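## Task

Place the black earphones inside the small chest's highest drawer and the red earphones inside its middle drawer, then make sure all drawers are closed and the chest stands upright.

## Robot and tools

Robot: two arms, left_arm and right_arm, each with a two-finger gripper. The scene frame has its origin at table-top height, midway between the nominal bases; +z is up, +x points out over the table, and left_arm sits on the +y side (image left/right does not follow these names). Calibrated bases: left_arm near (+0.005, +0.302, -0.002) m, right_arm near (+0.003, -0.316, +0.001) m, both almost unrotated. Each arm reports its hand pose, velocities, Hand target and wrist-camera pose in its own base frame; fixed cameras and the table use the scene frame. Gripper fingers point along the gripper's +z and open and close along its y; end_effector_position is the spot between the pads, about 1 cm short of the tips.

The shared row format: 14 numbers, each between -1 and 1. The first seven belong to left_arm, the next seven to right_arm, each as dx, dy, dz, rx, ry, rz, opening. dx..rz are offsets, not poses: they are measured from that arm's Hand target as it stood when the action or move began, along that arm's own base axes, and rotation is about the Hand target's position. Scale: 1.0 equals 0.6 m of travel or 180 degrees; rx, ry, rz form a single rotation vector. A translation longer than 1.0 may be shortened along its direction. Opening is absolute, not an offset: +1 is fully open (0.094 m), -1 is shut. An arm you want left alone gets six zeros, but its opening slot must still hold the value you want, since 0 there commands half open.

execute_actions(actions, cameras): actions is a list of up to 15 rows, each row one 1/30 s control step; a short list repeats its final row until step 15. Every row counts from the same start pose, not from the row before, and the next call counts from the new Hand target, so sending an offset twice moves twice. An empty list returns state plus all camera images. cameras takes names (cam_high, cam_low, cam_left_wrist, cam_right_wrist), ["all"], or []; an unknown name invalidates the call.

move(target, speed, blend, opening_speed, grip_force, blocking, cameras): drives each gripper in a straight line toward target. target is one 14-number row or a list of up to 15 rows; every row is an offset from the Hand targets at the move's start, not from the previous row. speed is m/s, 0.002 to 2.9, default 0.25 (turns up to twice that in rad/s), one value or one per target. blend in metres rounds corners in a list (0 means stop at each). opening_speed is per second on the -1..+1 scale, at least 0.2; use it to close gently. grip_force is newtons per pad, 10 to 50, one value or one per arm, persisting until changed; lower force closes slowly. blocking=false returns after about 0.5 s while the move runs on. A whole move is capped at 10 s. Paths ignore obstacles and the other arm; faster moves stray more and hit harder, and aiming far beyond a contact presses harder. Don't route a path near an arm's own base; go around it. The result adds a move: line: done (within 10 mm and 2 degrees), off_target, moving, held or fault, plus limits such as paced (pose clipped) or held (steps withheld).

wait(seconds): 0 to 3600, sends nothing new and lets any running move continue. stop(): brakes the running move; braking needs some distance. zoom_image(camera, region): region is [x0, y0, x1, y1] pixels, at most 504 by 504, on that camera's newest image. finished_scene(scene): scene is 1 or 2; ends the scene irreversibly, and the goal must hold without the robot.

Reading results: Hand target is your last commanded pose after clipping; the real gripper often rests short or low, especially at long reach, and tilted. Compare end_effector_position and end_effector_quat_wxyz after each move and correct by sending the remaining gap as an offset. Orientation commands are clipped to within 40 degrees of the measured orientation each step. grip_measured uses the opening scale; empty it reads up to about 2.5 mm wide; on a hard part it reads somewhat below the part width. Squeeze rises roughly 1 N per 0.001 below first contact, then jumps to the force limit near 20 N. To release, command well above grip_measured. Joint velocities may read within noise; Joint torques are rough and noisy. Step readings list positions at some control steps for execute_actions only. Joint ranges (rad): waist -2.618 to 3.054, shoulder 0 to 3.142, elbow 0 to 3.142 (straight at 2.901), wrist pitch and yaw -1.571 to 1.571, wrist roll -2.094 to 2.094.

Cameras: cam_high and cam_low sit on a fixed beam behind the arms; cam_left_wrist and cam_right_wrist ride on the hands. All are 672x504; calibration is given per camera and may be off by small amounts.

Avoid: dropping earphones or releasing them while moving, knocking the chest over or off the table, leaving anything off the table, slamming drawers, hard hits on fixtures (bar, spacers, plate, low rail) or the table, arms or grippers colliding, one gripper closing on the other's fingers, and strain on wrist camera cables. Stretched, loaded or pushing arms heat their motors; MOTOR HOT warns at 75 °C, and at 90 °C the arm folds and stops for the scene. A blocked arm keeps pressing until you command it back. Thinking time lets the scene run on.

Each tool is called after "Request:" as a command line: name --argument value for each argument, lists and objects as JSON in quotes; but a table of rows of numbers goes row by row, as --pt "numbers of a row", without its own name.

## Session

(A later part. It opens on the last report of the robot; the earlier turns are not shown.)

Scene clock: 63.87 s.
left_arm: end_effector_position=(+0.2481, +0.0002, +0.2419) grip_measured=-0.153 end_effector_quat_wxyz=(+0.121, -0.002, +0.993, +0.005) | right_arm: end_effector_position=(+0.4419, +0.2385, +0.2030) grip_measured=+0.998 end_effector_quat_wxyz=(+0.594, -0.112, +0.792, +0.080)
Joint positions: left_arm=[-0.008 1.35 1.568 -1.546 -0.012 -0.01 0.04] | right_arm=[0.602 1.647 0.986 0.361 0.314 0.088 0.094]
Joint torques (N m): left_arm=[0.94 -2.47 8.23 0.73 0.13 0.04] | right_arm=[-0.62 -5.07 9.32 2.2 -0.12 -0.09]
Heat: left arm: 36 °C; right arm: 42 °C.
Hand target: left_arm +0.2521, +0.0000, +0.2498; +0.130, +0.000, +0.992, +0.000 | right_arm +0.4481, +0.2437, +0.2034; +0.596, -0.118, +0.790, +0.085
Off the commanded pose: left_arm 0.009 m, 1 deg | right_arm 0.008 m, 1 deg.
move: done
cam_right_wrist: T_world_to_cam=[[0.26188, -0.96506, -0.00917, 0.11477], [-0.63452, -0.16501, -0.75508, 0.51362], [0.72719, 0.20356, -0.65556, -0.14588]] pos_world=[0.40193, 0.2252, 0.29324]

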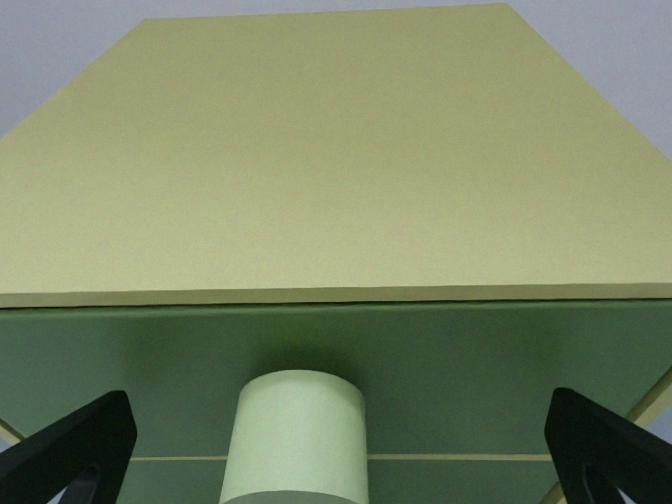

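Request:
move --pt "0 0 0 0 0 0 -0.15 0.0117 0.0137 -0.01 0 0 0 1" --pt "0 0 0 0 0 0 -0.15 0.0117 0.0137 -0.01 0 0 0 -0.62" --pt "0 0 0 0 0 0 -0.15 -0.035 0.0 -0.01 0 0 0 -0.62" --speed '[0.1,0.1,0.08]' --opening_speed 1.2 --cameras '["cam_right_wrist"]'

Scene clock: 67.63 s.
left_arm: end_effector_position=(+0.2481, +0.0002, +0.2419) grip_measured=-0.153 end_effector_quat_wxyz=(+0.121, -0.002, +0.993, +0.005) | right_arm: end_effector_position=(+0.4329, +0.2449, +0.1888) grip_measured=-0.448 end_effector_quat_wxyz=(+0.589, -0.122, +0.795, +0.082)
Joint positions: left_arm=[-0.008 1.35 1.568 -1.546 -0.012 -0.01 0.04] | right_arm=[0.625 1.653 0.945 0.395 0.321 0.088 0.026]
Joint torques (N m): left_arm=[0.83 -2.41 8.23 0.73 0.11 0.03] | right_arm=[0.36 -9.33 5.94 2.13 0.13 0]
Heat: left arm: 37 °C; right arm: 43 °C.
Hand target: left_arm +0.2521, +0.0000, +0.2498; +0.130, +0.000, +0.992, +0.000 | right_arm +0.4271, +0.2437, +0.1975; +0.596, -0.118, +0.790, +0.085
Off the commanded pose: left_arm 0.009 m, 1 deg | right_arm 0.010 m, 1 deg.
move: done; target 2's new opening was sent with right_arm's hand 0.014 m and 2 deg from that target
cam_right_wrist: T_world_to_cam=[[0.27793, -0.9606, -0.00237, 0.11381], [-0.63964, -0.18323, -0.74652, 0.50324], [0.71667, 0.20899, -0.66536, -0.14485]] pos_world=[0.39407, 0.2318, 0.27957]

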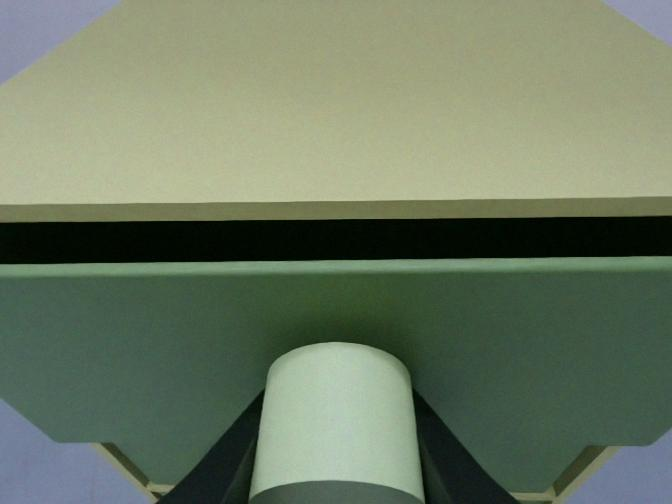

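Request:
move --pt "0 0 0 0 0 0 -0.15 -0.15 -0.0425 0 0 0 0 -0.62" --pt "0 0 0 0 0 0 -0.15 -0.15 -0.0425 0 0 0 0 0.3" --pt "0 0 0 0 0 0 -0.15 -0.2 -0.055 0.16 0 0 0 0.3" --speed '[0.08,0.1,0.2]' --opening_speed 1.5 --cameras '["cam_right_wrist","cam_high"]'

Scene clock: 72.50 s.
left_arm: end_effector_position=(+0.2481, +0.0002, +0.2419) grip_measured=-0.153 end_effector_quat_wxyz=(+0.121, -0.002, +0.993, +0.005) | right_arm: end_effector_position=(+0.3072, +0.2107, +0.2829) grip_measured=+0.298 end_effector_quat_wxyz=(+0.590, -0.129, +0.793, +0.081)
Joint positions: left_arm=[-0.008 1.35 1.568 -1.546 -0.012 -0.01 0.04] | right_arm=[0.831 1.089 0.892 -0.143 0.508 0.146 0.061]
Joint torques (N m): left_arm=[0.95 -2.45 8.25 0.73 0.12 0.03] | right_arm=[0.31 -2.8 9.87 1.95 0.24 0.09]
Heat: left arm: 37 °C; right arm: 43 °C.
Hand target: left_arm +0.2521, +0.0000, +0.2498; +0.130, +0.000, +0.992, +0.000 | right_arm +0.3071, +0.2107, +0.2934; +0.596, -0.118, +0.790, +0.085
Off the commanded pose: left_arm 0.009 m, 1 deg | right_arm 0.011 m, 2 deg.
move: off_target (right_arm); target 2's new opening was sent with right_arm's hand 0.011 m and 2 deg from that target
cam_right_wrist: T_world_to_cam=[[0.28792, -0.95762, 0.00767, 0.10966], [-0.63407, -0.19663, -0.74786, 0.48839], [0.71767, 0.21046, -0.66382, 0.01396]] pos_world=[0.26808, 0.19811, 0.37368]
Images, in order (width x height): cam_high 672x504, cam_right_wrist 672x504.

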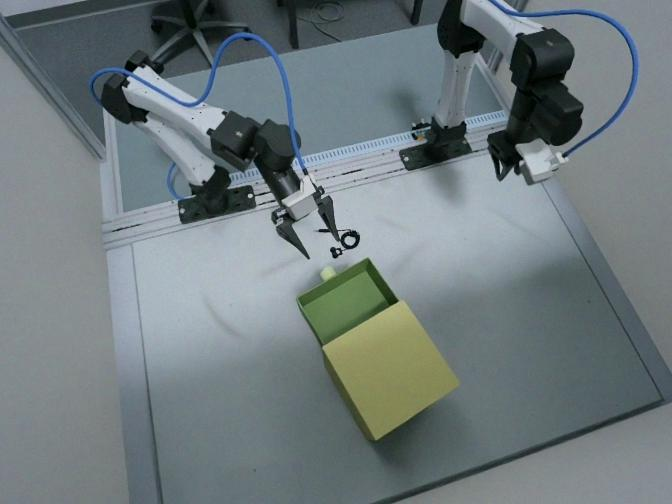

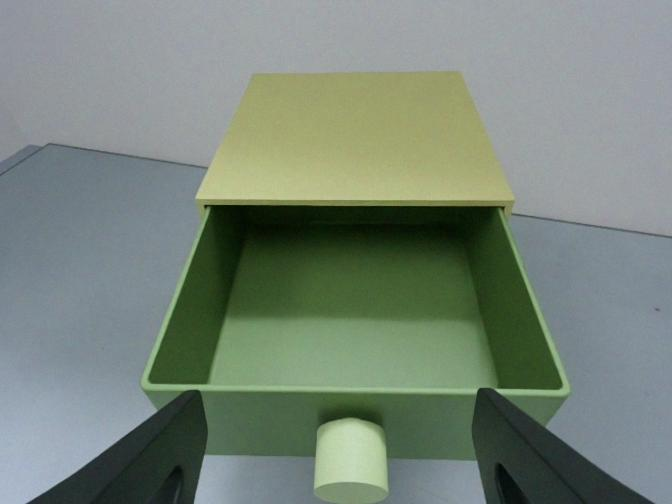

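Request:
move --pt "0 0 0 0 0 0 -0.15 -0.1 0.03 -0.02 -0.1 0.035 0.09 0.3" --pt "0 0 0 0 0 0 -0.15 -0.197 0.1355 -0.24 -0.4188 0.145 0.3644 0.3" --speed 0.3 --blend '[0.03,0]' --cameras '["cam_right_wrist","cam_high"]'

Scene clock: 77.77 s.
left_arm: end_effector_position=(+0.2481, +0.0002, +0.2419) grip_measured=-0.153 end_effector_quat_wxyz=(+0.121, -0.002, +0.993, +0.005) | right_arm: end_effector_position=(+0.1921, +0.2872, +0.1518) grip_measured=+0.298 end_effector_quat_wxyz=(-0.113, +0.783, -0.606, +0.085)
Joint positions: left_arm=[-0.008 1.35 1.568 -1.546 -0.012 -0.01 0.04] | right_arm=[1.084 1.662 1.482 -1.193 0.205 -0.761 0.061]
Joint torques (N m): left_arm=[0.9 -2.45 8.27 0.74 0.12 0.04] | right_arm=[0.42 -4.67 8.53 0.59 -0.09 -0.1]
Heat: left arm: 37 °C; right arm: 42 °C.
Hand target: left_arm +0.2521, +0.0000, +0.2498; +0.130, +0.000, +0.992, +0.000 | right_arm +0.1889, +0.2920, +0.1495; -0.103, +0.791, -0.598, +0.079
Off the commanded pose: left_arm 0.009 m, 1 deg | right_arm 0.006 m, 2 deg.
move: done
cam_right_wrist: T_world_to_cam=[[0.9321, 0.22209, 0.28611, -0.28779], [0.09781, -0.91494, 0.39157, 0.22517], [0.34874, -0.337, -0.87454, 0.25348]] pos_world=[0.15783, 0.35535, 0.21585]
Images, in order (width x height): cam_high 672x504, cam_right_wrist 672x504.

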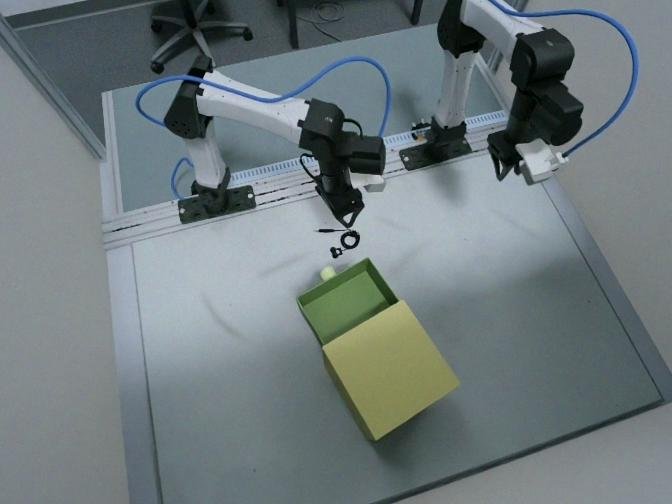

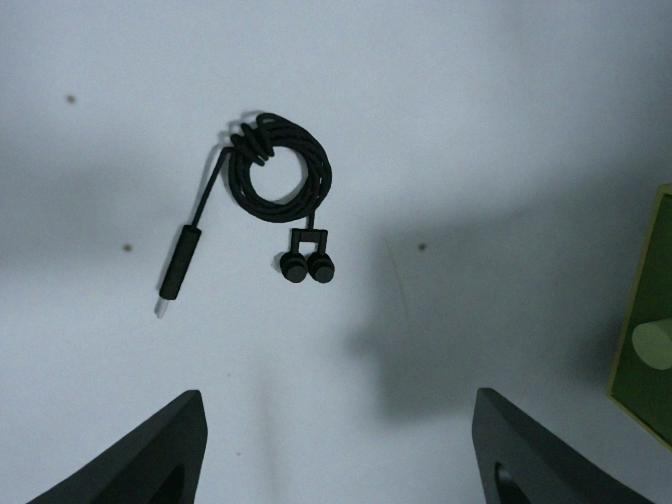

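Request:
move --target '[0,0,0,0,0,0,-0.15,0.008,0.0437,-0.15,0,0,0,0.48]' --speed 0.2 --cameras '["cam_right_wrist"]'

Scene clock: 79.90 s.
left_arm: end_effector_position=(+0.2481, +0.0002, +0.2419) grip_measured=-0.153 end_effector_quat_wxyz=(+0.121, -0.002, +0.993, +0.005) | right_arm: end_effector_position=(+0.1978, +0.3165, +0.0702) grip_measured=+0.478 end_effector_quat_wxyz=(-0.115, +0.789, -0.598, +0.083)
Joint positions: left_arm=[-0.008 1.35 1.568 -1.546 -0.012 -0.01 0.04] | right_arm=[1.107 1.794 1.309 -0.886 0.205 -0.759 0.069]
Joint torques (N m): left_arm=[0.94 -2.48 8.27 0.73 0.11 0.02] | right_arm=[0.39 -5.42 6.08 0.81 -0.04 0.08]
Heat: left arm: 37 °C; right arm: 41 °C.
Hand target: left_arm +0.2521, +0.0000, +0.2498; +0.130, +0.000, +0.992, +0.000 | right_arm +0.1937, +0.3182, +0.0594; -0.103, +0.791, -0.598, +0.079
Off the commanded pose: left_arm 0.009 m, 1 deg | right_arm 0.012 m, 1 deg.
move: off_target (right_arm)
cam_right_wrist: T_world_to_cam=[[0.92698, 0.24088, 0.28755, -0.28136], [0.1167, -0.91372, 0.38923, 0.27939], [0.3565, -0.32725, -0.87511, 0.18546]] pos_world=[0.16209, 0.38375, 0.13445]

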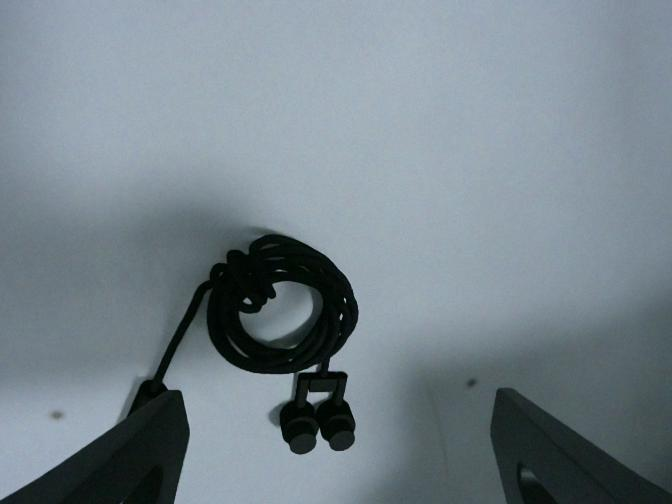

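Request:
move --pt "0 0 0 0 0 0 -0.15 -0.003 -0.0088 -0.089 0 0 0 1" --pt "0 0 0 0 0 0 -0.15 -0.003 -0.0088 -0.089 0 0 0 -0.9" --speed 0.1 --opening_speed 1.2 --cameras '["cam_right_wrist"]'

Scene clock: 83.43 s.
left_arm: end_effector_position=(+0.2481, +0.0002, +0.2419) grip_measured=-0.153 end_effector_quat_wxyz=(+0.121, -0.002, +0.993, +0.005) | right_arm: end_effector_position=(+0.1957, +0.3167, +0.0190) grip_measured=-0.892 end_effector_quat_wxyz=(-0.119, +0.789, -0.597, +0.079)
Joint positions: left_arm=[-0.008 1.35 1.568 -1.546 -0.012 -0.01 0.04] | right_arm=[1.109 1.85 1.163 -0.675 0.198 -0.758 0.005]
Joint torques (N m): left_arm=[0.94 -2.45 8.17 0.73 0.13 0.04] | right_arm=[-0.01 -5.52 5.05 0.82 0.03 0.07]
Heat: left arm: 37 °C; right arm: 40 °C.
Hand target: left_arm +0.2521, +0.0000, +0.2498; +0.130, +0.000, +0.992, +0.000 | right_arm +0.1919, +0.3129, +0.0060; -0.103, +0.791, -0.598, +0.079
Off the commanded pose: left_arm 0.009 m, 1 deg | right_arm 0.014 m, 2 deg.
move: off_target (right_arm); target 2's new opening was sent with right_arm's hand 0.019 m and 1 deg from that target
cam_right_wrist: T_world_to_cam=[[0.927, 0.24036, 0.28791, -0.26452], [0.12051, -0.91784, 0.37822, 0.30045], [0.35517, -0.31592, -0.8798, 0.13827]] pos_world=[0.1599, 0.38303, 0.08417]

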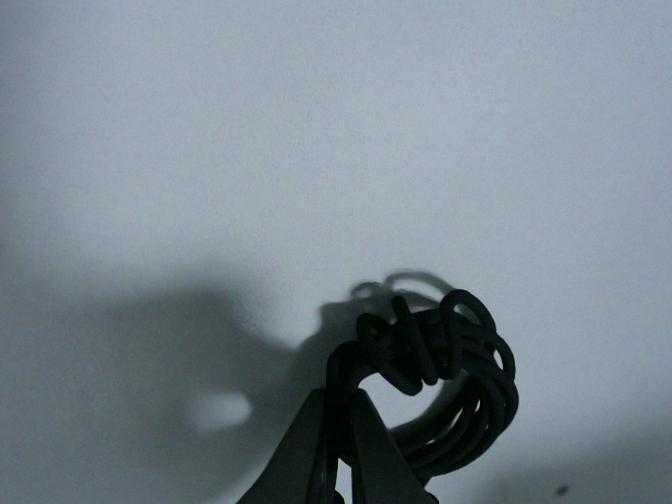

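Request:
move --target '[0,0,0,0,0,0,-0.15,0,-0.01,0.2,0,0,0,-0.95]' --speed 0.15 --cameras '["cam_right_wrist","cam_low","cam_high"]'

Scene clock: 85.70 s.
left_arm: end_effector_position=(+0.2481, +0.0002, +0.2419) grip_measured=-0.153 end_effector_quat_wxyz=(+0.121, -0.002, +0.993, +0.005) | right_arm: end_effector_position=(+0.1900, +0.3054, +0.1125) grip_measured=-0.935 end_effector_quat_wxyz=(-0.089, +0.793, -0.596, +0.084)
Joint positions: left_arm=[-0.008 1.35 1.568 -1.546 -0.012 -0.01 0.04] | right_arm=[1.109 1.764 1.452 -1.112 0.198 -0.758 0.003]
Joint torques (N m): left_arm=[0.94 -2.45 8.23 0.73 0.11 0.05] | right_arm=[-0.68 -8.96 8.44 0.5 0.02 -0.01]
Heat: left arm: 38 °C; right arm: 40 °C.
Hand target: left_arm +0.2521, +0.0000, +0.2498; +0.130, +0.000, +0.992, +0.000 | right_arm +0.1919, +0.3069, +0.1259; -0.103, +0.791, -0.598, +0.079
Off the commanded pose: left_arm 0.009 m, 1 deg | right_arm 0.014 m, 2 deg.
move: off_target (right_arm)
cam_right_wrist: T_world_to_cam=[[0.93438, 0.25527, 0.24854, -0.28495], [0.13161, -0.89557, 0.42502, 0.24125], [0.33107, -0.36442, -0.8704, 0.23724]] pos_world=[0.15595, 0.37524, 0.17478]
Images, in order (width x height): cam_high 672x504, cam_low 672x504, cam_right_wrist 672x504.

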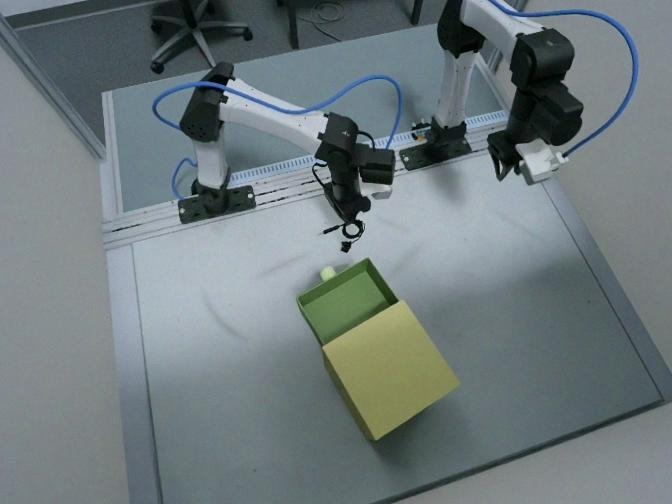

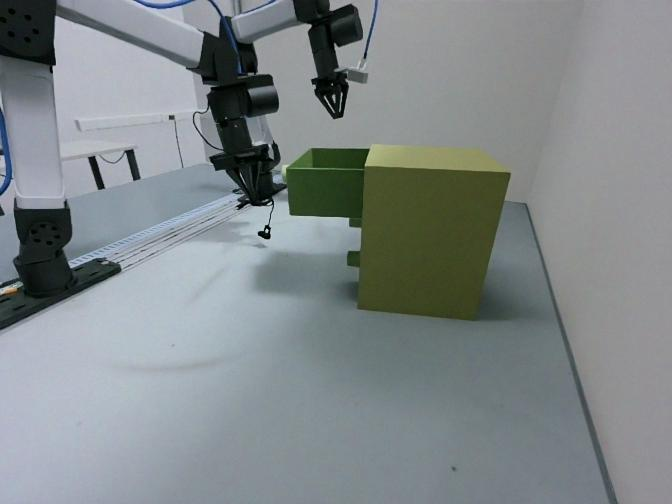

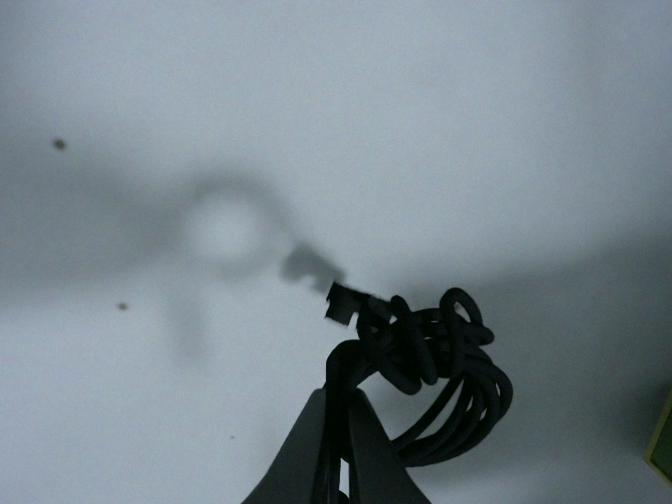

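Request:
move --pt "0 0 0 0 0 0 -0.15 0 0 0.35 0 0 0 -0.95" --pt "0 0 0 0 0 0 -0.15 0.30 -0.1133 0.355 0 0 0 -0.95" --blend 0.04 --speed 0.2 --cameras '["all"]'

Scene clock: 90.40 s.
left_arm: end_effector_position=(+0.2481, +0.0002, +0.2419) grip_measured=-0.153 end_effector_quat_wxyz=(+0.121, -0.002, +0.993, +0.005) | right_arm: end_effector_position=(+0.3704, +0.2344, +0.3455) grip_measured=-0.935 end_effector_quat_wxyz=(-0.275, +0.756, -0.574, +0.150)
Joint positions: left_arm=[-0.008 1.35 1.568 -1.546 -0.012 -0.01 0.04] | right_arm=[0.608 1.99 2.606 -1.559 0.112 -1.27 0.003]
Joint torques (N m): left_arm=[0.84 -2.45 8.29 0.74 0.11 0.03] | right_arm=[-0.16 -5.83 6.67 1.36 -0.13 -0.09]
Heat: left arm: 38 °C; right arm: 40 °C.
Hand target: left_arm +0.2521, +0.0000, +0.2498; +0.130, +0.000, +0.992, +0.000 | right_arm +0.3719, +0.2389, +0.3390; -0.103, +0.791, -0.598, +0.079
Off the commanded pose: left_arm 0.009 m, 1 deg | right_arm 0.008 m, 22 deg.
joint sent to its limit (right arm) — joint 4 (wrist pitch), lower limit. The joint targets are off in orientation, not in position.
move: off_target (right_arm)
cam_left_wrist: T_world_to_cam=[[-0.0146, -0.99979, -0.01438, 0.0064], [-0.97708, 0.01121, 0.21255, 0.22575], [-0.21235, 0.01716, -0.97704, 0.37873]] pos_world=[0.30109, -0.00263, 0.32215]
cam_right_wrist: T_world_to_cam=[[0.78802, 0.16976, 0.59179, -0.5376], [0.02578, -0.96949, 0.24378, 0.17404], [0.61512, -0.17685, -0.76835, 0.16999]] pos_world=[0.31458, 0.29005, 0.40633]

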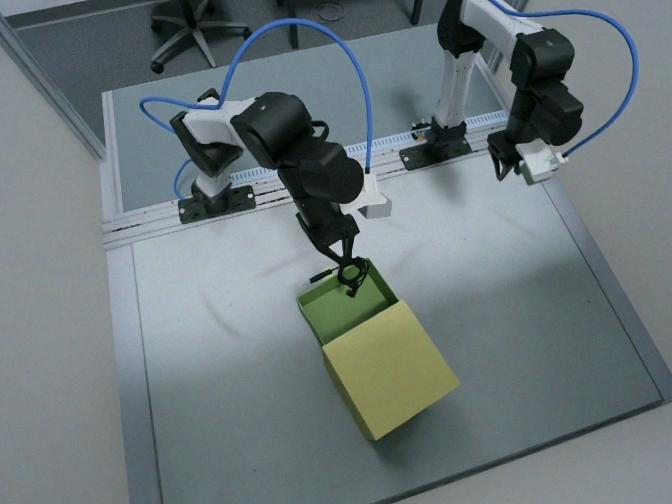

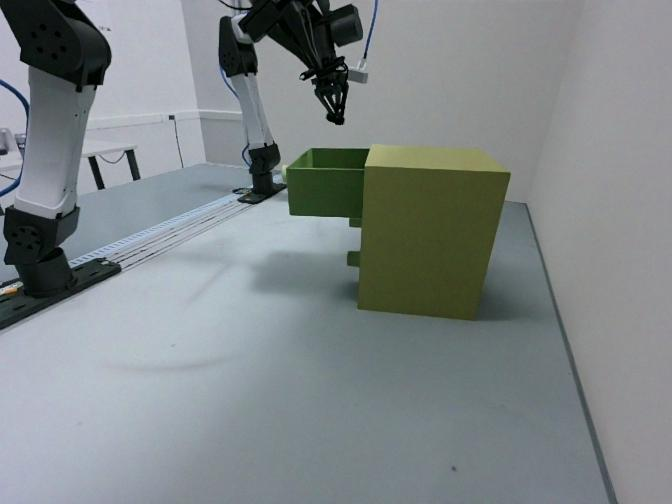

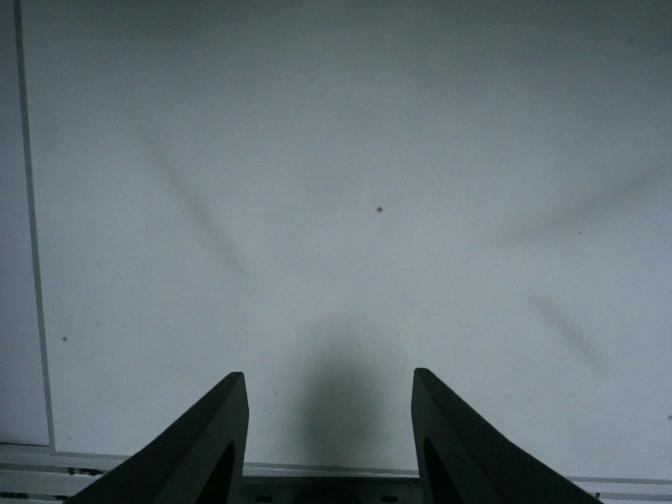

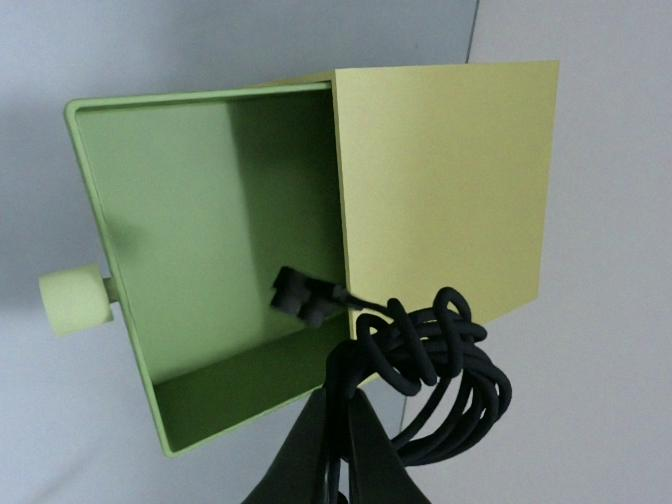

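Request:
zoom_image --camera "cam_high" --region '[260, 210, 420, 330]'

Request:
zoom_image --camera "cam_low" --region '[270, 30, 420, 142]'

Scaled by 3.150 from the camera's image (finer frame: 960x720).

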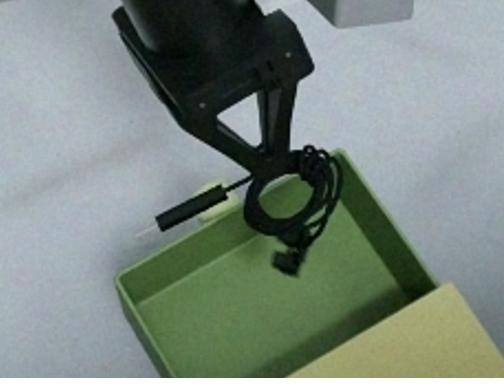

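Scaled by 3.360 from the camera's image (finer frame: 960x720).

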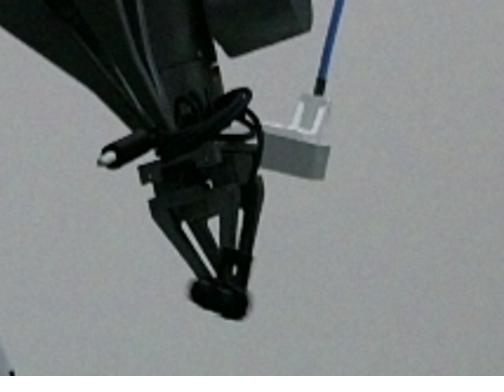

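Request:
move --target '[0,0,0,0,0,0,-0.15,0.027,0.007,-0.13,0,0,0,-0.95]' --speed 0.15 --cameras '["cam_high","cam_low","cam_right_wrist"]'

Scene clock: 96.73 s.
left_arm: end_effector_position=(+0.2481, +0.0002, +0.2419) grip_measured=-0.153 end_effector_quat_wxyz=(+0.121, -0.002, +0.993, +0.005) | right_arm: end_effector_position=(+0.3873, +0.2417, +0.2757) grip_measured=-0.935 end_effector_quat_wxyz=(-0.191, +0.776, -0.589, +0.120)
Joint positions: left_arm=[-0.008 1.35 1.568 -1.546 -0.012 -0.01 0.04] | right_arm=[0.597 2.097 2.529 -1.559 0.103 -1.271 0.003]
Joint torques (N m): left_arm=[0.9 -2.41 8.25 0.75 0.12 0.05] | right_arm=[-0.66 -6.97 5.2 1.05 -0.18 -0.05]
Heat: left arm: 38 °C; right arm: 39 °C.
Hand target: left_arm +0.2521, +0.0000, +0.2498; +0.130, +0.000, +0.992, +0.000 | right_arm +0.3881, +0.2431, +0.2610; -0.103, +0.791, -0.598, +0.079
Off the commanded pose: left_arm 0.009 m, 1 deg | right_arm 0.015 m, 11 deg.
joint sent to its limit (right arm) — joint 4 (wrist pitch), lower limit. The joint targets are off in orientation, not in position.
move: off_target (right_arm)
cam_right_wrist: T_world_to_cam=[[0.87024, 0.21536, 0.44306, -0.51275], [0.06442, -0.94141, 0.33107, 0.15183], [0.4884, -0.25957, -0.83312, 0.19427]] pos_world=[0.34155, 0.30378, 0.33876]

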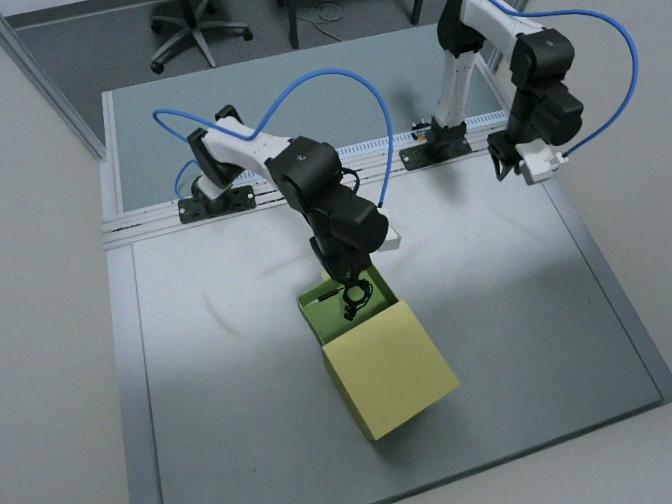

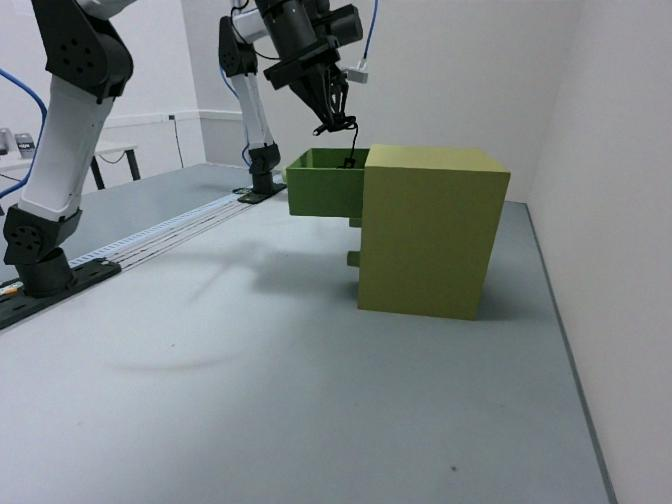

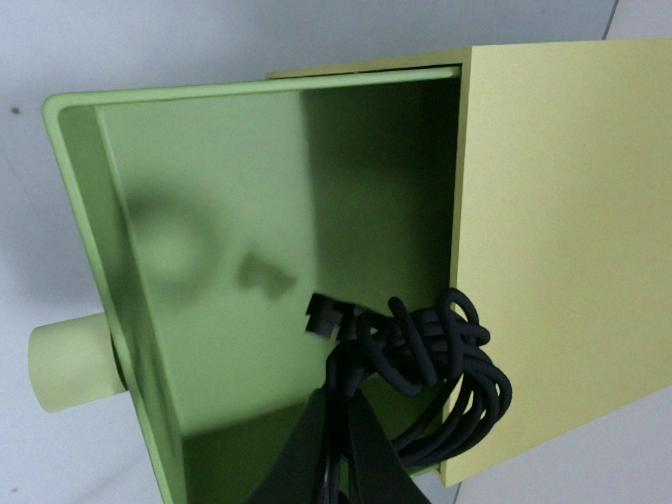

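Request:
move --target '[0,0,0,0,0,0,-0.15,-0.007,-0.002,-0.072,0,0,0,-0.95]' --speed 0.1 --cameras '["cam_high","cam_low","cam_right_wrist"]'

Scene clock: 98.47 s.
left_arm: end_effector_position=(+0.2481, +0.0002, +0.2419) grip_measured=-0.153 end_effector_quat_wxyz=(+0.121, -0.002, +0.993, +0.005) | right_arm: end_effector_position=(+0.3849, +0.2405, +0.2335) grip_measured=-0.935 end_effector_quat_wxyz=(-0.133, +0.788, -0.593, +0.099)
Joint positions: left_arm=[-0.008 1.35 1.568 -1.546 -0.012 -0.01 0.04] | right_arm=[0.597 2.133 2.44 -1.559 0.101 -1.271 0.003]
Joint torques (N m): left_arm=[0.96 -2.48 8.24 0.72 0.12 0.02] | right_arm=[-0.46 -7.38 5.16 0.82 -0.18 0.06]
Heat: left arm: 38 °C; right arm: 39 °C.
Hand target: left_arm +0.2521, +0.0000, +0.2498; +0.130, +0.000, +0.992, +0.000 | right_arm +0.3839, +0.2419, +0.2178; -0.103, +0.791, -0.598, +0.079
Off the commanded pose: left_arm 0.009 m, 1 deg | right_arm 0.016 m, 4 deg.
joint sent to its limit (right arm) — joint 4 (wrist pitch), lower limit. The joint targets still meet the commanded pose.
move: off_target (right_arm)
cam_right_wrist: T_world_to_cam=[[0.91077, 0.24277, 0.33401, -0.48841], [0.10276, -0.91672, 0.38609, 0.13134], [0.39992, -0.31731, -0.85987, 0.21416]] pos_world=[0.34568, 0.30693, 0.29657]

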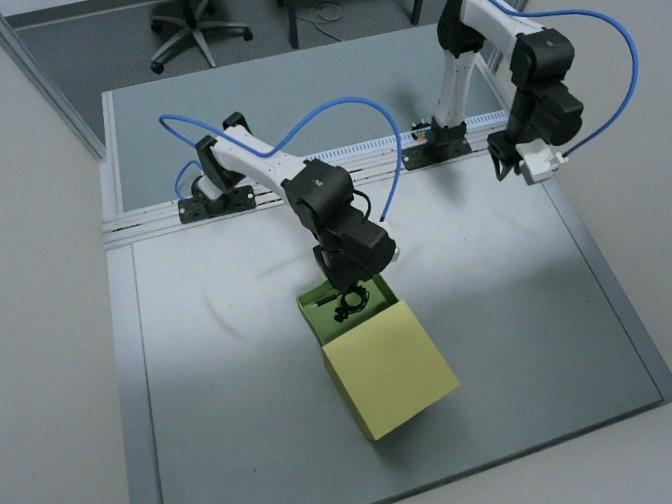

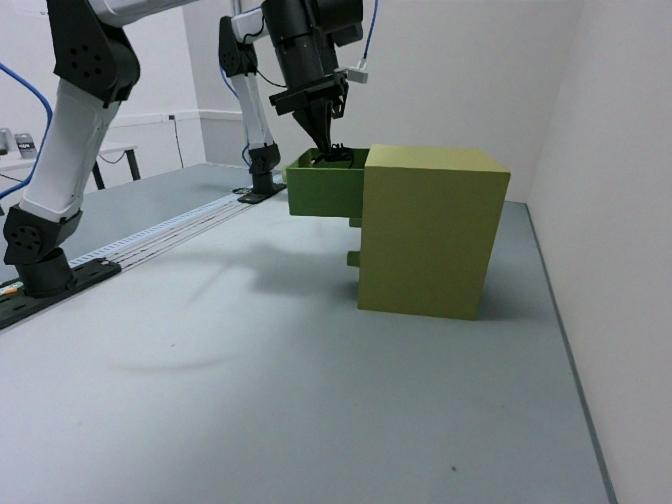

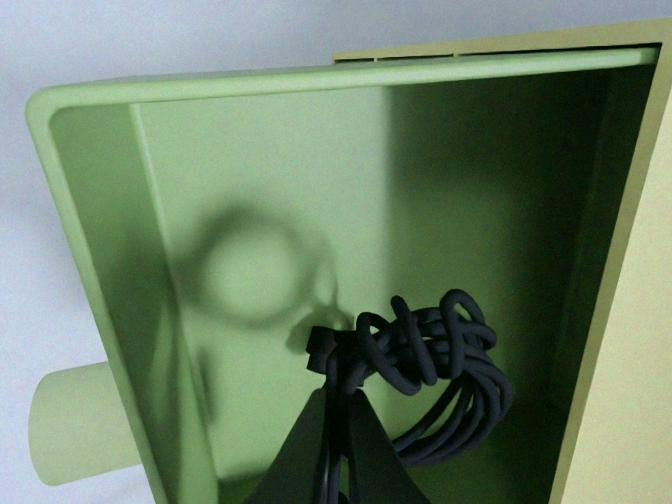

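Request:
move --pt "0 0 0 0 0 0 -0.15 0 0 -0.03 0 0 0 -0.95" --pt "0 0 0 0 0 0 -0.15 0 0 -0.03 0 0 0 -0.55" --speed 0.08 --opening_speed 0.6 --cameras '["cam_high","cam_low","cam_right_wrist"]'

Scene clock: 100.83 s.
left_arm: end_effector_position=(+0.2481, +0.0002, +0.2419) grip_measured=-0.153 end_effector_quat_wxyz=(+0.121, -0.002, +0.993, +0.005) | right_arm: end_effector_position=(+0.3839, +0.2401, +0.2072) grip_measured=-0.553 end_effector_quat_wxyz=(-0.107, +0.792, -0.594, +0.090)
Joint positions: left_arm=[-0.008 1.35 1.568 -1.546 -0.012 -0.01 0.04] | right_arm=[0.597 2.133 2.339 -1.514 0.1 -1.271 0.021]
Joint torques (N m): left_arm=[0.88 -2.44 8.24 0.74 0.13 0.04] | right_arm=[-0.49 -8.87 5.31 0.87 -0.18 0.07]
Heat: left arm: 38 °C; right arm: 39 °C.
Hand target: left_arm +0.2521, +0.0000, +0.2498; +0.130, +0.000, +0.992, +0.000 | right_arm +0.3839, +0.2419, +0.1998; -0.103, +0.791, -0.598, +0.079
Off the commanded pose: left_arm 0.009 m, 1 deg | right_arm 0.008 m, 1 deg.
move: done
cam_right_wrist: T_world_to_cam=[[0.92507, 0.25249, 0.28371, -0.47611], [0.12146, -0.90447, 0.40888, 0.1263], [0.35984, -0.34378, -0.86737, 0.21512]] pos_world=[0.34768, 0.3084, 0.27002]

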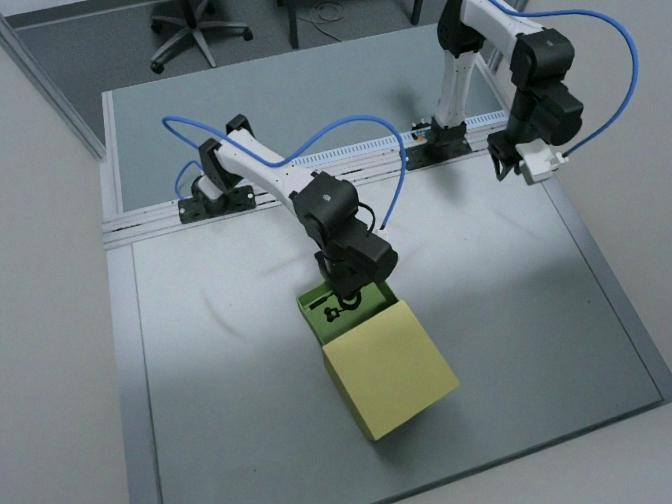

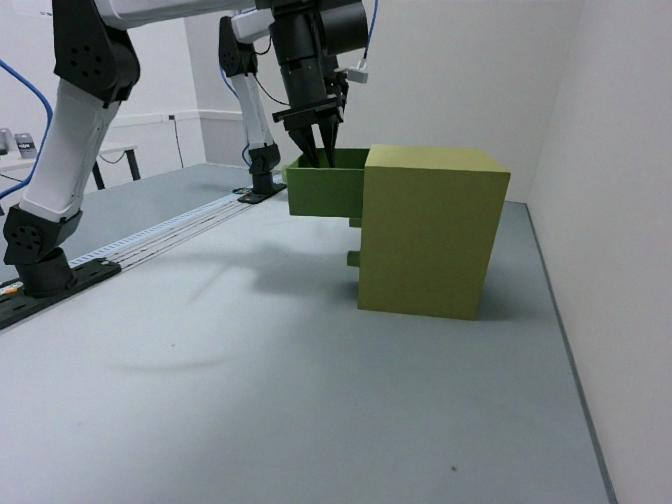

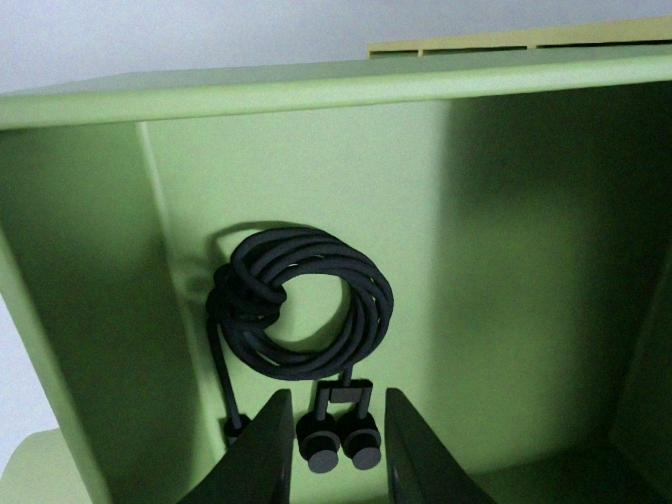

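Request:
move --pt "0 0 0 0 0 0 -0.15 0 0 0.217 0 0 0 -0.55" --pt "0 0 0 0 0 0 -0.15 -0.226 -0.09 0.167 0.4188 -0.145 -0.3644 -0.99" --pt "0 0 0 0 0 0 -0.15 -0.153 -0.07 0.012 0.4188 -0.145 -0.3644 -0.99" --speed 0.25 --blend '[0.03,0,0]' --cameras '["cam_high","cam_right_wrist"]'

Scene clock: 111.80 s.
left_arm: end_effector_position=(+0.2481, +0.0002, +0.2419) grip_measured=-0.153 end_effector_quat_wxyz=(+0.121, -0.002, +0.993, +0.005) | right_arm: end_effector_position=(+0.2913, +0.1978, +0.2135) grip_measured=-0.988 end_effector_quat_wxyz=(+0.600, -0.110, +0.788, +0.085)
Joint positions: left_arm=[-0.008 1.35 1.568 -1.546 -0.012 -0.01 0.04] | right_arm=[0.862 1.028 0.561 0.149 0.56 0.174 0.001]
Joint torques (N m): left_arm=[0.92 -2.41 8.23 0.74 0.11 0.03] | right_arm=[-0.69 -1.18 6.79 2.15 -0.08 -0.08]
Heat: left arm: 39 °C; right arm: 39 °C.
Hand target: left_arm +0.2521, +0.0000, +0.2498; +0.130, +0.000, +0.992, +0.000 | right_arm +0.2921, +0.1999, +0.2071; +0.596, -0.118, +0.790, +0.085
Off the commanded pose: left_arm 0.009 m, 1 deg | right_arm 0.007 m, 1 deg.
move: done
cam_right_wrist: T_world_to_cam=[[0.26411, -0.96434, -0.01708, 0.11606], [-0.62399, -0.15734, -0.76543, 0.41687], [0.73544, 0.21281, -0.6433, -0.02806]] pos_world=[0.25011, 0.18348, 0.30301]

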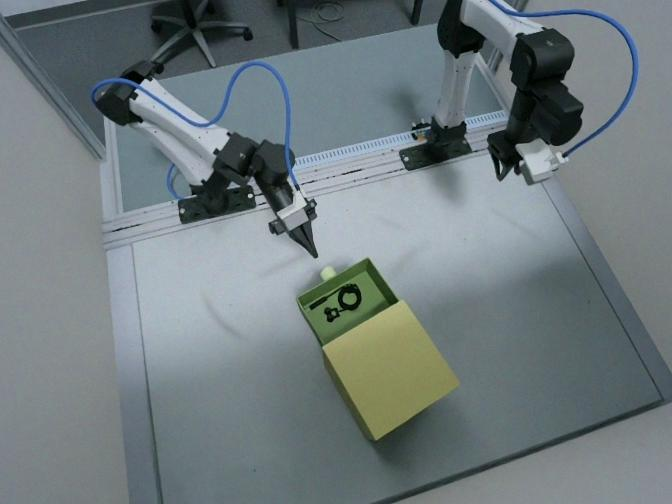

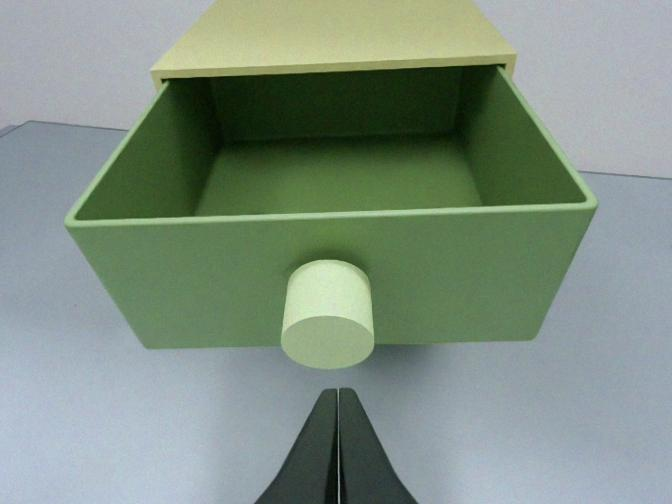

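Request:
move --target '[0,0,0,0,0,0,-0.15,0.012,0.0035,-0.02,0,0,0,-0.99]' --speed 0.1

Scene clock: 113.23 s.
left_arm: end_effector_position=(+0.2481, +0.0002, +0.2419) grip_measured=-0.153 end_effector_quat_wxyz=(+0.121, -0.002, +0.993, +0.005) | right_arm: end_effector_position=(+0.2985, +0.2001, +0.2011) grip_measured=-0.988 end_effector_quat_wxyz=(+0.600, -0.111, +0.788, +0.084)
Joint positions: left_arm=[-0.008 1.35 1.568 -1.546 -0.012 -0.01 0.04] | right_arm=[0.843 1.079 0.534 0.23 0.541 0.167 0.001]
Joint torques (N m): left_arm=[0.91 -2.48 8.24 0.73 0.12 0.06] | right_arm=[-0.66 -1.4 6.76 2.16 -0.07 -0.1]
Heat: left arm: 39 °C; right arm: 40 °C.
Hand target: left_arm +0.2521, +0.0000, +0.2498; +0.130, +0.000, +0.992, +0.000 | right_arm +0.2993, +0.2021, +0.1950; +0.596, -0.118, +0.790, +0.085
Off the commanded pose: left_arm 0.009 m, 1 deg | right_arm 0.006 m, 1 deg.
move: done

Request:
move --target '[0,0,0,0,0,0,-0.15,0.247,0.07,0.010,0,0,0,-0.99]' --speed 0.08 --cameras '["cam_high","cam_right_wrist"]'

Scene clock: 116.00 s.
left_arm: end_effector_position=(+0.2481, +0.0002, +0.2419) grip_measured=-0.153 end_effector_quat_wxyz=(+0.121, -0.002, +0.993, +0.005) | right_arm: end_effector_position=(+0.4355, +0.2376, +0.1949) grip_measured=-0.988 end_effector_quat_wxyz=(+0.586, -0.116, +0.798, +0.074)
Joint positions: left_arm=[-0.008 1.35 1.568 -1.546 -0.012 -0.01 0.04] | right_arm=[0.612 1.637 0.963 0.35 0.325 0.089 0.001]
Joint torques (N m): left_arm=[0.87 -2.45 8.17 0.74 0.11 0.04] | right_arm=[-1.25 -4.15 10.4 2.38 -0.23 -0.1]
Heat: left arm: 39 °C; right arm: 41 °C.
Hand target: left_arm +0.2521, +0.0000, +0.2498; +0.130, +0.000, +0.992, +0.000 | right_arm +0.4475, +0.2440, +0.2011; +0.596, -0.118, +0.790, +0.085
Off the commanded pose: left_arm 0.009 m, 1 deg | right_arm 0.015 m, 2 deg.
move: off_target (right_arm)
cam_right_wrist: T_world_to_cam=[[0.26064, -0.96544, 0.00145, 0.11403], [-0.64817, -0.17609, -0.74086, 0.50906], [0.71551, 0.19216, -0.67166, -0.13532]] pos_world=[0.39706, 0.22573, 0.28608]

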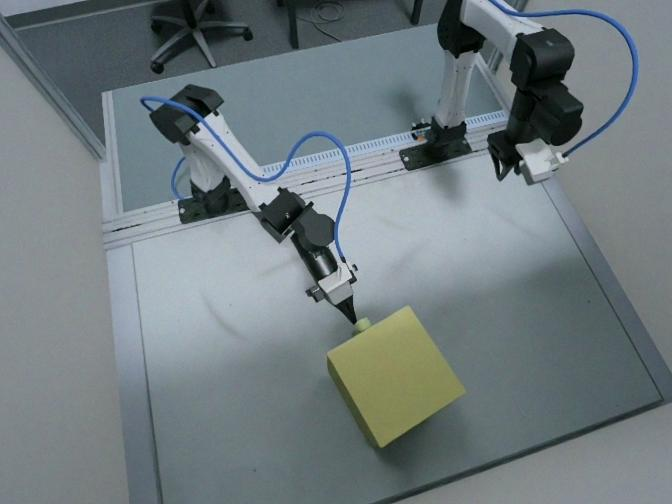

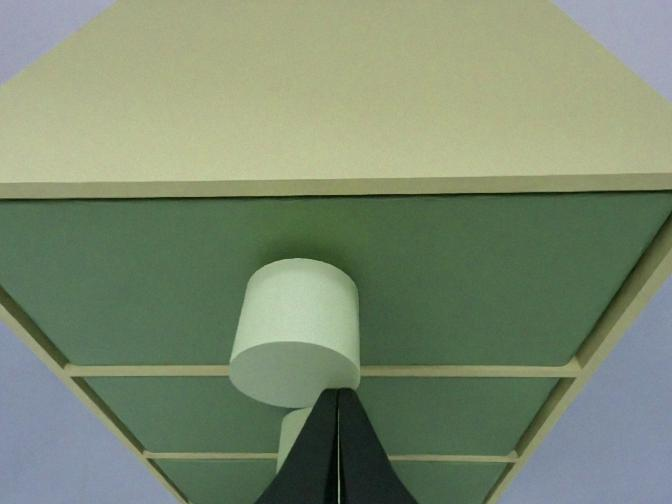

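Request:
move --target '[0,0,0,0,0,0,-0.15,-0.235,-0.067,-0.004,0,0,0,-0.99]' --speed 0.15 --cameras '["cam_high","cam_low","cam_right_wrist"]'

Scene clock: 118.27 s.
left_arm: end_effector_position=(+0.2481, +0.0002, +0.2419) grip_measured=-0.153 end_effector_quat_wxyz=(+0.121, -0.002, +0.993, +0.005) | right_arm: end_effector_position=(+0.3097, +0.2069, +0.1974) grip_measured=-0.988 end_effector_quat_wxyz=(+0.594, -0.126, +0.790, +0.084)
Joint positions: left_arm=[-0.008 1.35 1.568 -1.546 -0.012 -0.01 0.04] | right_arm=[0.811 1.139 0.561 0.255 0.49 0.138 0.001]
Joint torques (N m): left_arm=[0.85 -2.45 8.24 0.74 0.13 0.04] | right_arm=[0.34 -4.31 6.64 1.99 0.22 0.11]
Heat: left arm: 39 °C; right arm: 41 °C.
Hand target: left_arm +0.2521, +0.0000, +0.2498; +0.130, +0.000, +0.992, +0.000 | right_arm +0.3065, +0.2038, +0.1986; +0.596, -0.118, +0.790, +0.085
Off the commanded pose: left_arm 0.009 m, 1 deg | right_arm 0.005 m, 1 deg.
move: done
cam_right_wrist: T_world_to_cam=[[0.28772, -0.95771, 0.00174, 0.10722], [-0.6271, -0.18977, -0.75547, 0.42306], [0.72386, 0.21628, -0.65518, -0.04865]] pos_world=[0.26966, 0.19349, 0.28756]

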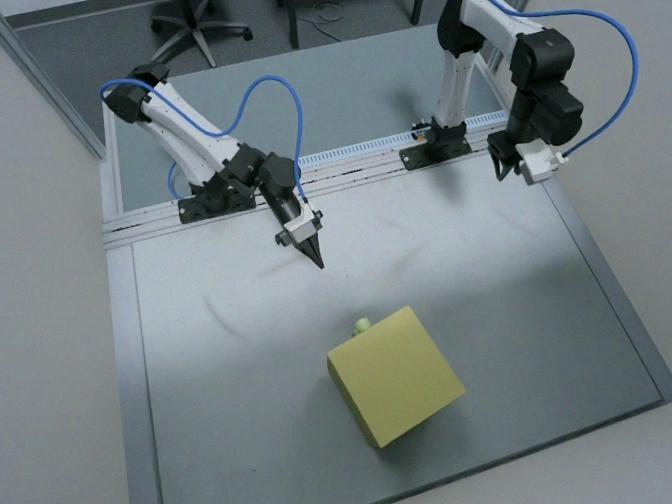

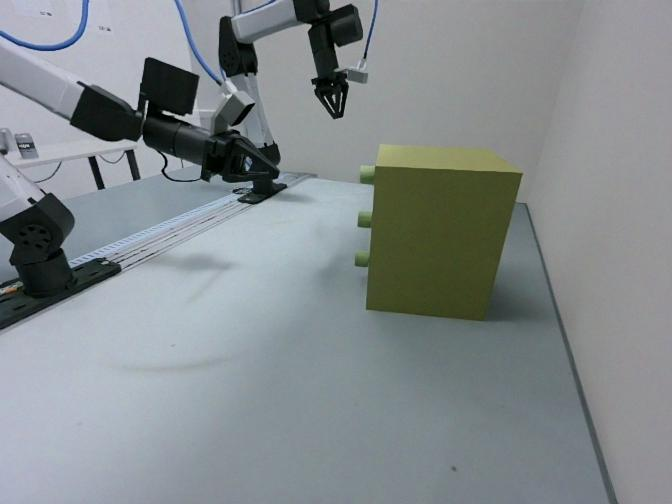

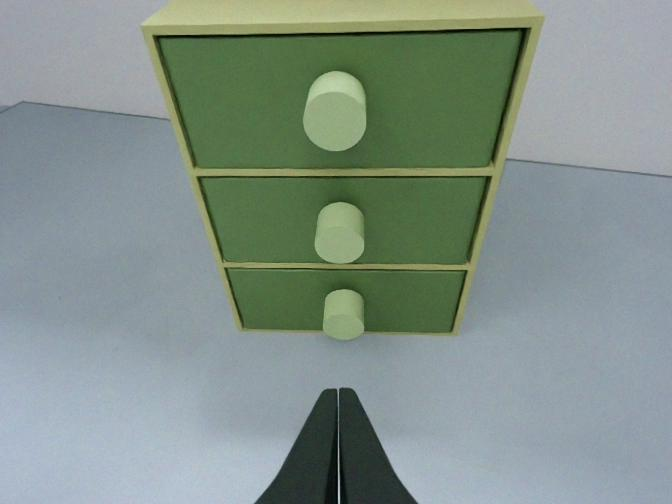

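Request:
finished_scene --scene 2

The scene is finished: the task was done.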